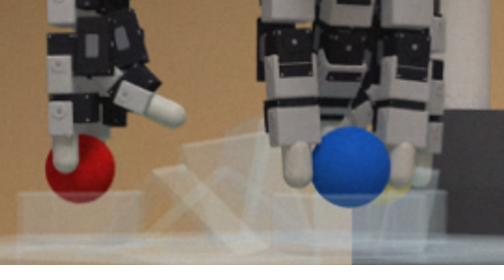

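>>> move(
  arm1={"joints":{"hand_speed":-0.10}},
  arm2={"joints":{"hand_speed":0.44}},
  arm3={"joints":{"hand_speed":1.0}},
)

>>> move(
  arm1={"joints":{"hand_index_abd":0.06,"hand_ring_abd":-0.06}},
  arm2={"joints":{"hand_index_abd":0.06,"hand_ring_abd":-0.06}},
  arm3={"joints":{"hand_index_abd":0.06,"hand_ring_abd":-0.06}},
  cameras=["all"],
)

Scene clock: 688.13 s.
Joint torques (N m): arm1=[-0.54 -27.15 0.77 -9.57 -0.1 0.42 0.11] | arm2=[0.81 -24.71 0.61 -9.18 0.07 0.42 -0.08] | arm3=[-0.68 -25.2 0.32 -7.35 -0.07 0.04 0.16]
Flange force (N): arm1=no reading | arm2=[0.7 3.1 5.1] | arm3=[-0.6 -5.6 1.8]
move: arm1 done; arm2 done; arm3 done
Joint velocities: within noise
arm1.joint_positions: joint1_rad=+0.260 joint2_rad=+1.286 joint3_rad=+0.000 joint4_rad=+0.526 joint5_rad=+0.000 joint6_rad=+1.329 joint7_rad=+2.634 hand_index_mcp=+0.753 hand_index_abd=-0.076 hand_index_pip=+0.577 hand_index_dip=+0.696 hand_middle_mcp=+0.989 hand_middle_abd=+0.000 hand_middle_pip=+0.992 hand_middle_dip=+0.997 hand_ring_mcp=+0.753 hand_ring_abd=+0.084 hand_ring_pip=+0.577 hand_ring_dip=+0.696 hand_thumb_cmc=-0.572 hand_thumb_axl=+0.677 hand_thumb_mcp=+0.223 hand_thumb_ipl=+0.168 hand_current_limit=+0.780 hand_speed=-0.100
arm1.joint_status: all done
arm1.hand_state: goal,blocked,goal,goal,goal,goal,goal,goal,goal,blocked,goal,goal,goal,goal,goal,goal
arm1.index_mcp_current_ma: -2
arm1.index_abd_current_ma: 489
arm1.index_pip_current_ma: 1
arm1.index_dip_current_ma: 0
arm1.middle_mcp_current_ma: -32
arm1.middle_abd_current_ma: 0
arm1.middle_pip_current_ma: -20
arm1.middle_dip_current_ma: -8
arm1.ring_mcp_current_ma: -2
arm1.ring_abd_current_ma: -489
arm1.ring_pip_current_ma: 1
arm1.ring_dip_current_ma: 0
arm1.thumb_cmc_current_ma: -4
arm1.thumb_axl_current_ma: -2
arm1.thumb_mcp_current_ma: -8
arm1.thumb_ipl_current_ma: -1
arm1.hand_goal_index_mcp: 0.754
arm1.hand_goal_index_abd: -0.220
arm1.hand_goal_index_pip: 0.576
arm1.hand_goal_index_dip: 0.696
arm1.hand_goal_middle_mcp: 1.000
arm1.hand_goal_middle_abd: 0.000
arm1.hand_goal_middle_pip: 1.000
arm1.hand_goal_middle_dip: 1.000
arm1.hand_goal_ring_mcp: 0.754
arm1.hand_goal_ring_abd: 0.220
arm1.hand_goal_ring_pip: 0.576
arm1.hand_goal_ring_dip: 0.696
arm1.hand_goal_thumb_cmc: -0.570
arm1.hand_goal_thumb_axl: 0.678
arm1.hand_goal_thumb_mcp: 0.226
arm1.hand_goal_thumb_ipl: 0.168
arm1.hand: x=-0.2833 y=+0.1965 z=+1.0818 quat_wxyz=(+0.000, +0.866, +0.501, -0.002) (m; scene frame)
arm2.joint_positions: joint1_rad=+0.137 joint2_rad=+0.866 joint3_rad=+0.000 joint4_rad=+1.081 joint5_rad=+0.000 joint6_rad=+1.194 joint7_rad=+2.483 hand_index_mcp=+0.753 hand_index_abd=-0.087 hand_index_pip=+0.577 hand_index_dip=+0.696 hand_middle_mcp=+0.990 hand_middle_abd=+0.000 hand_middle_pip=+0.994 hand_middle_dip=+0.996 hand_ring_mcp=+0.753 hand_ring_abd=+0.085 hand_ring_pip=+0.577 hand_ring_dip=+0.696 hand_thumb_cmc=-0.568 hand_thumb_axl=+0.677 hand_thumb_mcp=+0.224 hand_thumb_ipl=+0.168 hand_current_limit=+0.780 hand_speed=+0.440
arm2.joint_status: all done
arm2.hand_state: goal,blocked,goal,goal,goal,goal,goal,goal,goal,blocked,goal,goal,goal,goal,goal,goal
arm2.index_mcp_current_ma: 0
arm2.index_abd_current_ma: 490
arm2.index_pip_current_ma: 0
arm2.index_dip_current_ma: 0
arm2.middle_mcp_current_ma: -12
arm2.middle_abd_current_ma: 0
arm2.middle_pip_current_ma: -6
arm2.middle_dip_current_ma: -3
arm2.ring_mcp_current_ma: 0
arm2.ring_abd_current_ma: -489
arm2.ring_pip_current_ma: 0
arm2.ring_dip_current_ma: 0
arm2.thumb_cmc_current_ma: 1
arm2.thumb_axl_current_ma: 0
arm2.thumb_mcp_current_ma: -2
arm2.thumb_ipl_current_ma: 0
arm2.hand_goal_index_mcp: 0.754
arm2.hand_goal_index_abd: -0.310
arm2.hand_goal_index_pip: 0.576
arm2.hand_goal_index_dip: 0.696
arm2.hand_goal_middle_mcp: 1.000
arm2.hand_goal_middle_abd: 0.000
arm2.hand_goal_middle_pip: 1.000
arm2.hand_goal_middle_dip: 1.000
arm2.hand_goal_ring_mcp: 0.754
arm2.hand_goal_ring_abd: 0.310
arm2.hand_goal_ring_pip: 0.576
arm2.hand_goal_ring_dip: 0.696
arm2.hand_goal_thumb_cmc: -0.570
arm2.hand_goal_thumb_axl: 0.678
arm2.hand_goal_thumb_mcp: 0.226
arm2.hand_goal_thumb_ipl: 0.168
arm2.hand: x=-0.4554 y=+0.5600 z=+1.0927 quat_wxyz=(+0.001, -0.001, +1.000, +0.000) (m; scene frame)
arm3.joint_positions: joint1_rad=+0.423 joint2_rad=+0.945 joint3_rad=+0.000 joint4_rad=+1.075 joint5_rad=+0.000 joint6_rad=+1.121 joint7_rad=+2.870 hand_index_mcp=+0.753 hand_index_abd=-0.079 hand_index_pip=+0.577 hand_index_dip=+0.696 hand_middle_mcp=+0.993 hand_middle_abd=+0.000 hand_middle_pip=+0.994 hand_middle_dip=+0.997 hand_ring_mcp=+0.753 hand_ring_abd=+0.084 hand_ring_pip=+0.577 hand_ring_dip=+0.696 hand_thumb_cmc=-0.572 hand_thumb_axl=+0.677 hand_thumb_mcp=+0.223 hand_thumb_ipl=+0.168 hand_current_limit=+0.780 hand_speed=+1.000
arm3.joint_status: all done
arm3.hand_state: goal,blocked,goal,goal,goal,goal,goal,goal,goal,blocked,goal,goal,goal,goal,goal,goal
arm3.index_mcp_current_ma: 0
arm3.index_abd_current_ma: 489
arm3.index_pip_current_ma: 0
arm3.index_dip_current_ma: 0
arm3.middle_mcp_current_ma: -4
arm3.middle_abd_current_ma: 0
arm3.middle_pip_current_ma: -3
arm3.middle_dip_current_ma: -1
arm3.ring_mcp_current_ma: 0
arm3.ring_abd_current_ma: -489
arm3.ring_pip_current_ma: 0
arm3.ring_dip_current_ma: 0
arm3.thumb_cmc_current_ma: -1
arm3.thumb_axl_current_ma: 0
arm3.thumb_mcp_current_ma: -1
arm3.thumb_ipl_current_ma: 0
arm3.hand_goal_index_mcp: 0.754
arm3.hand_goal_index_abd: -0.390
arm3.hand_goal_index_pip: 0.576
arm3.hand_goal_index_dip: 0.696
arm3.hand_goal_middle_mcp: 1.000
arm3.hand_goal_middle_abd: 0.000
arm3.hand_goal_middle_pip: 1.000
arm3.hand_goal_middle_dip: 1.000
arm3.hand_goal_ring_mcp: 0.754
arm3.hand_goal_ring_abd: 0.390
arm3.hand_goal_ring_pip: 0.576
arm3.hand_goal_ring_dip: 0.696
arm3.hand_goal_thumb_cmc: -0.570
arm3.hand_goal_thumb_axl: 0.678
arm3.hand_goal_thumb_mcp: 0.226
arm3.hand_goal_thumb_ipl: 0.168
arm3.hand: x=-0.6814 y=+0.2280 z=+1.0807 quat_wxyz=(+0.002, -0.867, +0.499, +0.001) (m; scene frame)
pictures: none

Scene clock: 688.67 s.
Joint torques (N m): arm1=[-0.58 -25.98 0.68 -9.04 -0.07 0.39 0.12] | arm2=[0.81 -23.71 0.61 -8.73 0.07 0.38 -0.07] | arm3=[-0.67 -24.17 0.35 -6.92 -0.05 0.02 0.16]
Flange force (N): arm1=no reading | arm2=[0.7 3.2 3.4] | arm3=[-0.6 -5.5 0.1]
move: arm1 done; arm2 done; arm3 done
Joint velocities: within noise
arm1.joint_positions: joint1_rad=+0.260 joint2_rad=+1.286 joint3_rad=+0.000 joint4_rad=+0.526 joint5_rad=+0.000 joint6_rad=+1.329 joint7_rad=+2.634 hand_index_mcp=+0.753 hand_index_abd=+0.058 hand_index_pip=+0.577 hand_index_dip=+0.696 hand_middle_mcp=+0.989 hand_middle_abd=+0.000 hand_middle_pip=+0.992 hand_middle_dip=+0.997 hand_ring_mcp=+0.753 hand_ring_abd=-0.058 hand_ring_pip=+0.577 hand_ring_dip=+0.696 hand_thumb_cmc=-0.572 hand_thumb_axl=+0.677 hand_thumb_mcp=+0.223 hand_thumb_ipl=+0.168 hand_current_limit=+0.780 hand_speed=-0.100
arm1.joint_status: all done
arm1.hand_state: goal,goal,goal,goal,goal,goal,goal,goal,goal,goal,goal,goal,goal,goal,goal,goal
arm1.index_mcp_current_ma: -2
arm1.index_abd_current_ma: -4
arm1.index_pip_current_ma: 1
arm1.index_dip_current_ma: 0
arm1.middle_mcp_current_ma: -32
arm1.middle_abd_current_ma: 0
arm1.middle_pip_current_ma: -20
arm1.middle_dip_current_ma: -8
arm1.ring_mcp_current_ma: -2
arm1.ring_abd_current_ma: 3
arm1.ring_pip_current_ma: 1
arm1.ring_dip_current_ma: 0
arm1.thumb_cmc_current_ma: -4
arm1.thumb_axl_current_ma: -2
arm1.thumb_mcp_current_ma: -8
arm1.thumb_ipl_current_ma: -1
arm1.hand_goal_index_mcp: 0.754
arm1.hand_goal_index_abd: 0.060
arm1.hand_goal_index_pip: 0.576
arm1.hand_goal_index_dip: 0.696
arm1.hand_goal_middle_mcp: 1.000
arm1.hand_goal_middle_abd: 0.000
arm1.hand_goal_middle_pip: 1.000
arm1.hand_goal_middle_dip: 1.000
arm1.hand_goal_ring_mcp: 0.754
arm1.hand_goal_ring_abd: -0.060
arm1.hand_goal_ring_pip: 0.576
arm1.hand_goal_ring_dip: 0.696
arm1.hand_goal_thumb_cmc: -0.570
arm1.hand_goal_thumb_axl: 0.678
arm1.hand_goal_thumb_mcp: 0.226
arm1.hand_goal_thumb_ipl: 0.168
arm1.hand: x=-0.2833 y=+0.1965 z=+1.0818 quat_wxyz=(+0.000, +0.866, +0.501, -0.002) (m; scene frame)
arm2.joint_positions: joint1_rad=+0.137 joint2_rad=+0.866 joint3_rad=+0.000 joint4_rad=+1.081 joint5_rad=+0.000 joint6_rad=+1.194 joint7_rad=+2.483 hand_index_mcp=+0.753 hand_index_abd=+0.059 hand_index_pip=+0.577 hand_index_dip=+0.696 hand_middle_mcp=+0.990 hand_middle_abd=+0.000 hand_middle_pip=+0.994 hand_middle_dip=+0.996 hand_ring_mcp=+0.753 hand_ring_abd=-0.059 hand_ring_pip=+0.577 hand_ring_dip=+0.696 hand_thumb_cmc=-0.568 hand_thumb_axl=+0.677 hand_thumb_mcp=+0.224 hand_thumb_ipl=+0.168 hand_current_limit=+0.780 hand_speed=+0.440
arm2.joint_status: all done
arm2.hand_state: goal,goal,goal,goal,goal,goal,goal,goal,goal,goal,goal,goal,goal,goal,goal,goal
arm2.index_mcp_current_ma: 0
arm2.index_abd_current_ma: 0
arm2.index_pip_current_ma: 0
arm2.index_dip_current_ma: 0
arm2.middle_mcp_current_ma: -12
arm2.middle_abd_current_ma: 0
arm2.middle_pip_current_ma: -6
arm2.middle_dip_current_ma: -3
arm2.ring_mcp_current_ma: 0
arm2.ring_abd_current_ma: 0
arm2.ring_pip_current_ma: 0
arm2.ring_dip_current_ma: 0
arm2.thumb_cmc_current_ma: 1
arm2.thumb_axl_current_ma: 0
arm2.thumb_mcp_current_ma: -2
arm2.thumb_ipl_current_ma: 0
arm2.hand_goal_index_mcp: 0.754
arm2.hand_goal_index_abd: 0.060
arm2.hand_goal_index_pip: 0.576
arm2.hand_goal_index_dip: 0.696
arm2.hand_goal_middle_mcp: 1.000
arm2.hand_goal_middle_abd: 0.000
arm2.hand_goal_middle_pip: 1.000
arm2.hand_goal_middle_dip: 1.000
arm2.hand_goal_ring_mcp: 0.754
arm2.hand_goal_ring_abd: -0.060
arm2.hand_goal_ring_pip: 0.576
arm2.hand_goal_ring_dip: 0.696
arm2.hand_goal_thumb_cmc: -0.570
arm2.hand_goal_thumb_axl: 0.678
arm2.hand_goal_thumb_mcp: 0.226
arm2.hand_goal_thumb_ipl: 0.168
arm2.hand: x=-0.4554 y=+0.5600 z=+1.0927 quat_wxyz=(+0.001, -0.001, +1.000, +0.000) (m; scene frame)
arm3.joint_positions: joint1_rad=+0.423 joint2_rad=+0.945 joint3_rad=+0.000 joint4_rad=+1.075 joint5_rad=+0.000 joint6_rad=+1.121 joint7_rad=+2.870 hand_index_mcp=+0.753 hand_index_abd=+0.063 hand_index_pip=+0.577 hand_index_dip=+0.696 hand_middle_mcp=+0.993 hand_middle_abd=+0.000 hand_middle_pip=+0.994 hand_middle_dip=+0.997 hand_ring_mcp=+0.753 hand_ring_abd=-0.063 hand_ring_pip=+0.577 hand_ring_dip=+0.696 hand_thumb_cmc=-0.572 hand_thumb_axl=+0.677 hand_thumb_mcp=+0.223 hand_thumb_ipl=+0.168 hand_current_limit=+0.780 hand_speed=+1.000
arm3.joint_status: all done
arm3.hand_state: goal,goal,goal,goal,goal,goal,goal,goal,goal,goal,goal,goal,goal,goal,goal,goal
arm3.index_mcp_current_ma: 0
arm3.index_abd_current_ma: 1
arm3.index_pip_current_ma: 0
arm3.index_dip_current_ma: 0
arm3.middle_mcp_current_ma: -4
arm3.middle_abd_current_ma: 0
arm3.middle_pip_current_ma: -3
arm3.middle_dip_current_ma: -1
arm3.ring_mcp_current_ma: 0
arm3.ring_abd_current_ma: -1
arm3.ring_pip_current_ma: 0
arm3.ring_dip_current_ma: 0
arm3.thumb_cmc_current_ma: -1
arm3.thumb_axl_current_ma: 0
arm3.thumb_mcp_current_ma: -1
arm3.thumb_ipl_current_ma: 0
arm3.hand_goal_index_mcp: 0.754
arm3.hand_goal_index_abd: 0.060
arm3.hand_goal_index_pip: 0.576
arm3.hand_goal_index_dip: 0.696
arm3.hand_goal_middle_mcp: 1.000
arm3.hand_goal_middle_abd: 0.000
arm3.hand_goal_middle_pip: 1.000
arm3.hand_goal_middle_dip: 1.000
arm3.hand_goal_ring_mcp: 0.754
arm3.hand_goal_ring_abd: -0.060
arm3.hand_goal_ring_pip: 0.576
arm3.hand_goal_ring_dip: 0.696
arm3.hand_goal_thumb_cmc: -0.570
arm3.hand_goal_thumb_axl: 0.678
arm3.hand_goal_thumb_mcp: 0.226
arm3.hand_goal_thumb_ipl: 0.168
arm3.hand: x=-0.6814 y=+0.2280 z=+1.0807 quat_wxyz=(+0.002, -0.867, +0.499, +0.001) (m; scene frame)
pictures: arm1_cam_wrist, arm2_cam_wrist, arm3_cam_wrist, cam_high, cam_low
Images, in order (width x height): arm1_cam_wrist 672x504, arm2_cam_wrist 672x504, arm3_cam_wrist 672x504, cam_high 672x504, cam_low 672x504.

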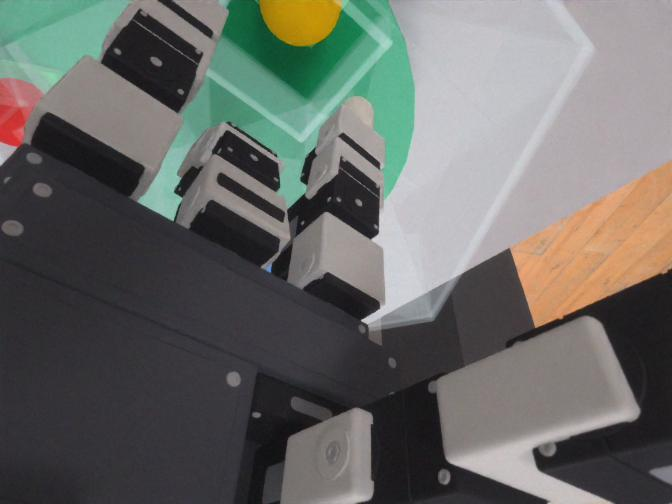

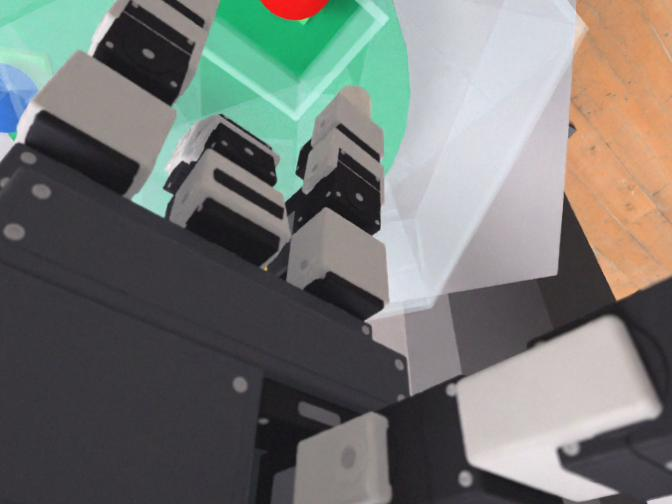

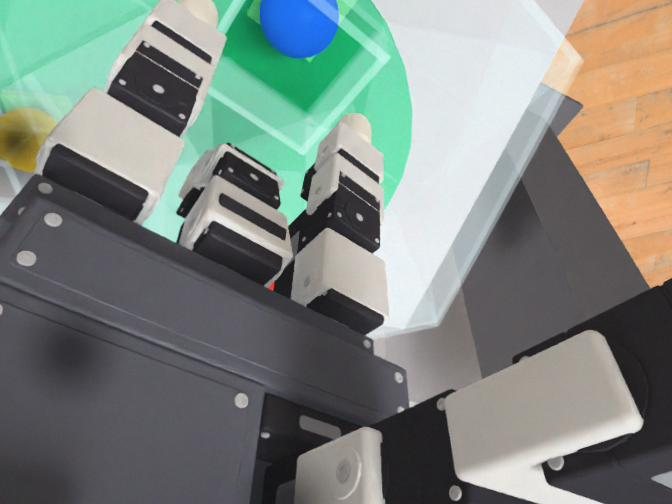

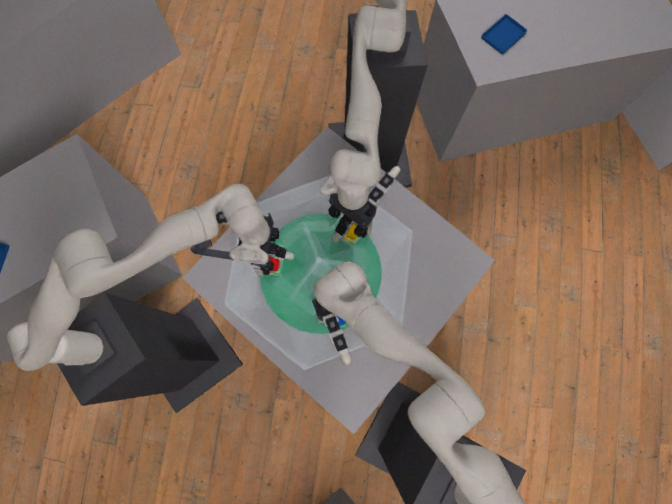

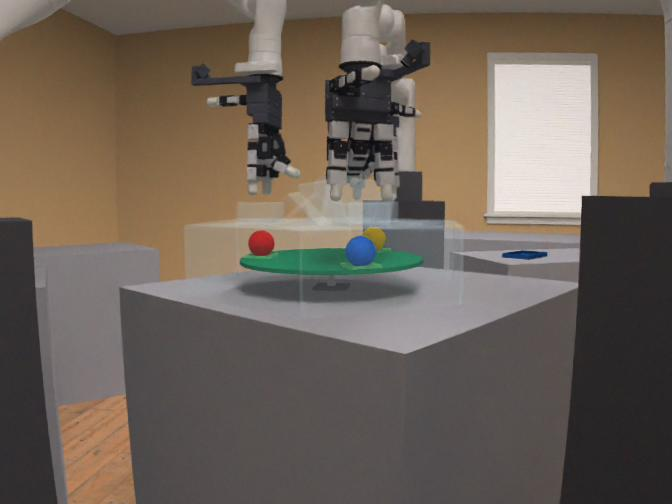

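>>> move(
  arm1={"joints":{"joint2_rad":1.283,"joint4_rad":0.4098,"joint6_rad":1.4488},"min_time_s":2},
  arm2={"joints":{"joint2_rad":0.8377,"joint4_rad":1.0469,"joint6_rad":1.257},"min_time_s":2},
  arm3={"joints":{"joint2_rad":0.8936,"joint4_rad":1.0473,"joint6_rad":1.2007},"min_time_s":2},
  cameras=["cam_low"],
)

>>> finished_scene(
  scene=2,
)

Scene clock: 695.53 s.
Joint torques (N m): arm1=[-0.56 -26.17 0.77 -9.22 -0.1 0.47 0.12] | arm2=[0.8 -23.5 0.59 -8.91 0.07 0.41 -0.01] | arm3=[-0.68 -23.86 0.32 -7.15 -0.07 0.03 0.18]
Flange force (N): arm1=no reading | arm2=[0.7 3.3 3.6] | arm3=[-0.6 -5.8 -0.2]
move: arm1 done; arm2 done; arm3 done
Joint velocities: within noise
arm1.joint_positions: joint1_rad=+0.260 joint2_rad=+1.283 joint3_rad=+0.000 joint4_rad=+0.410 joint5_rad=+0.000 joint6_rad=+1.449 joint7_rad=+2.634 hand_index_mcp=+0.753 hand_index_abd=+0.058 hand_index_pip=+0.577 hand_index_dip=+0.696 hand_middle_mcp=+0.989 hand_middle_abd=+0.000 hand_middle_pip=+0.992 hand_middle_dip=+0.997 hand_ring_mcp=+0.753 hand_ring_abd=-0.058 hand_ring_pip=+0.577 hand_ring_dip=+0.696 hand_thumb_cmc=-0.572 hand_thumb_axl=+0.677 hand_thumb_mcp=+0.223 hand_thumb_ipl=+0.168 hand_current_limit=+0.780 hand_speed=-0.100
arm1.joint_status: all done
arm1.hand_state: goal,goal,goal,goal,goal,goal,goal,goal,goal,goal,goal,goal,goal,goal,goal,goal
arm1.index_mcp_current_ma: -2
arm1.index_abd_current_ma: -4
arm1.index_pip_current_ma: 1
arm1.index_dip_current_ma: 0
arm1.middle_mcp_current_ma: -32
arm1.middle_abd_current_ma: 0
arm1.middle_pip_current_ma: -20
arm1.middle_dip_current_ma: -8
arm1.ring_mcp_current_ma: -2
arm1.ring_abd_current_ma: 3
arm1.ring_pip_current_ma: 1
arm1.ring_dip_current_ma: 0
arm1.thumb_cmc_current_ma: -4
arm1.thumb_axl_current_ma: -2
arm1.thumb_mcp_current_ma: -8
arm1.thumb_ipl_current_ma: -1
arm1.hand_goal_index_mcp: 0.754
arm1.hand_goal_index_abd: 0.060
arm1.hand_goal_index_pip: 0.576
arm1.hand_goal_index_dip: 0.696
arm1.hand_goal_middle_mcp: 1.000
arm1.hand_goal_middle_abd: 0.000
arm1.hand_goal_middle_pip: 1.000
arm1.hand_goal_middle_dip: 1.000
arm1.hand_goal_ring_mcp: 0.754
arm1.hand_goal_ring_abd: -0.060
arm1.hand_goal_ring_pip: 0.576
arm1.hand_goal_ring_dip: 0.696
arm1.hand_goal_thumb_cmc: -0.570
arm1.hand_goal_thumb_axl: 0.678
arm1.hand_goal_thumb_mcp: 0.226
arm1.hand_goal_thumb_ipl: 0.168
arm1.hand: x=-0.2896 y=+0.1966 z=+1.1202 quat_wxyz=(+0.000, +0.866, +0.501, -0.002) (m; scene frame)
arm2.joint_positions: joint1_rad=+0.137 joint2_rad=+0.838 joint3_rad=+0.000 joint4_rad=+1.047 joint5_rad=+0.000 joint6_rad=+1.257 joint7_rad=+2.483 hand_index_mcp=+0.753 hand_index_abd=+0.059 hand_index_pip=+0.577 hand_index_dip=+0.696 hand_middle_mcp=+0.990 hand_middle_abd=+0.000 hand_middle_pip=+0.994 hand_middle_dip=+0.996 hand_ring_mcp=+0.753 hand_ring_abd=-0.059 hand_ring_pip=+0.577 hand_ring_dip=+0.696 hand_thumb_cmc=-0.568 hand_thumb_axl=+0.677 hand_thumb_mcp=+0.224 hand_thumb_ipl=+0.168 hand_current_limit=+0.780 hand_speed=+0.440
arm2.joint_status: all done
arm2.hand_state: goal,goal,goal,goal,goal,goal,goal,goal,goal,goal,goal,goal,goal,goal,goal,goal
arm2.index_mcp_current_ma: 0
arm2.index_abd_current_ma: 0
arm2.index_pip_current_ma: 0
arm2.index_dip_current_ma: 0
arm2.middle_mcp_current_ma: -12
arm2.middle_abd_current_ma: 0
arm2.middle_pip_current_ma: -6
arm2.middle_dip_current_ma: -3
arm2.ring_mcp_current_ma: 0
arm2.ring_abd_current_ma: 0
arm2.ring_pip_current_ma: 0
arm2.ring_dip_current_ma: 0
arm2.thumb_cmc_current_ma: 1
arm2.thumb_axl_current_ma: 0
arm2.thumb_mcp_current_ma: -2
arm2.thumb_ipl_current_ma: 0
arm2.hand_goal_index_mcp: 0.754
arm2.hand_goal_index_abd: 0.060
arm2.hand_goal_index_pip: 0.576
arm2.hand_goal_index_dip: 0.696
arm2.hand_goal_middle_mcp: 1.000
arm2.hand_goal_middle_abd: 0.000
arm2.hand_goal_middle_pip: 1.000
arm2.hand_goal_middle_dip: 1.000
arm2.hand_goal_ring_mcp: 0.754
arm2.hand_goal_ring_abd: -0.060
arm2.hand_goal_ring_pip: 0.576
arm2.hand_goal_ring_dip: 0.696
arm2.hand_goal_thumb_cmc: -0.570
arm2.hand_goal_thumb_axl: 0.678
arm2.hand_goal_thumb_mcp: 0.226
arm2.hand_goal_thumb_ipl: 0.168
arm2.hand: x=-0.4562 y=+0.5610 z=+1.1203 quat_wxyz=(+0.001, -0.001, +1.000, +0.000) (m; scene frame)
arm3.joint_positions: joint1_rad=+0.423 joint2_rad=+0.894 joint3_rad=+0.000 joint4_rad=+1.047 joint5_rad=+0.000 joint6_rad=+1.201 joint7_rad=+2.870 hand_index_mcp=+0.753 hand_index_abd=+0.063 hand_index_pip=+0.577 hand_index_dip=+0.696 hand_middle_mcp=+0.993 hand_middle_abd=+0.000 hand_middle_pip=+0.994 hand_middle_dip=+0.997 hand_ring_mcp=+0.753 hand_ring_abd=-0.063 hand_ring_pip=+0.577 hand_ring_dip=+0.696 hand_thumb_cmc=-0.572 hand_thumb_axl=+0.677 hand_thumb_mcp=+0.223 hand_thumb_ipl=+0.168 hand_current_limit=+0.780 hand_speed=+1.000
arm3.joint_status: all done
arm3.hand_state: goal,goal,goal,goal,goal,goal,goal,goal,goal,goal,goal,goal,goal,goal,goal,goal
arm3.index_mcp_current_ma: 0
arm3.index_abd_current_ma: 1
arm3.index_pip_current_ma: 0
arm3.index_dip_current_ma: 0
arm3.middle_mcp_current_ma: -4
arm3.middle_abd_current_ma: 0
arm3.middle_pip_current_ma: -3
arm3.middle_dip_current_ma: -1
arm3.ring_mcp_current_ma: 0
arm3.ring_abd_current_ma: -1
arm3.ring_pip_current_ma: 0
arm3.ring_dip_current_ma: 0
arm3.thumb_cmc_current_ma: -1
arm3.thumb_axl_current_ma: 0
arm3.thumb_mcp_current_ma: -1
arm3.thumb_ipl_current_ma: 0
arm3.hand_goal_index_mcp: 0.754
arm3.hand_goal_index_abd: 0.060
arm3.hand_goal_index_pip: 0.576
arm3.hand_goal_index_dip: 0.696
arm3.hand_goal_middle_mcp: 1.000
arm3.hand_goal_middle_abd: 0.000
arm3.hand_goal_middle_pip: 1.000
arm3.hand_goal_middle_dip: 1.000
arm3.hand_goal_ring_mcp: 0.754
arm3.hand_goal_ring_abd: -0.060
arm3.hand_goal_ring_pip: 0.576
arm3.hand_goal_ring_dip: 0.696
arm3.hand_goal_thumb_cmc: -0.570
arm3.hand_goal_thumb_axl: 0.678
arm3.hand_goal_thumb_mcp: 0.226
arm3.hand_goal_thumb_ipl: 0.168
arm3.hand: x=-0.6836 y=+0.2256 z=+1.1208 quat_wxyz=(+0.002, -0.867, +0.499, +0.001) (m; scene frame)
pictures: cam_low
Images, in order (width x height): cam_low 672x504.

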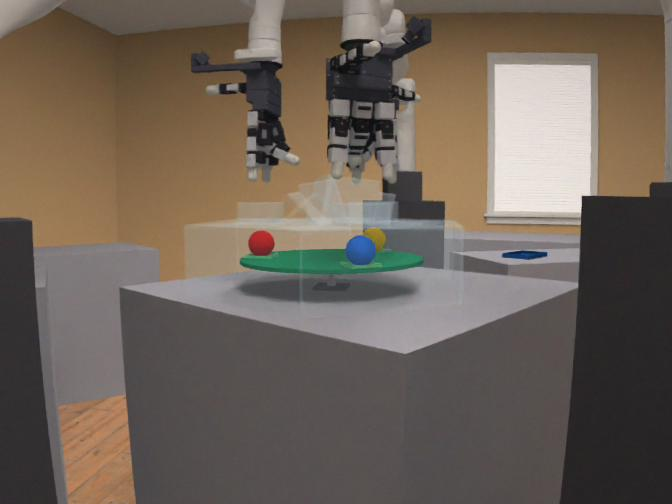

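The scene is finished: the task was done.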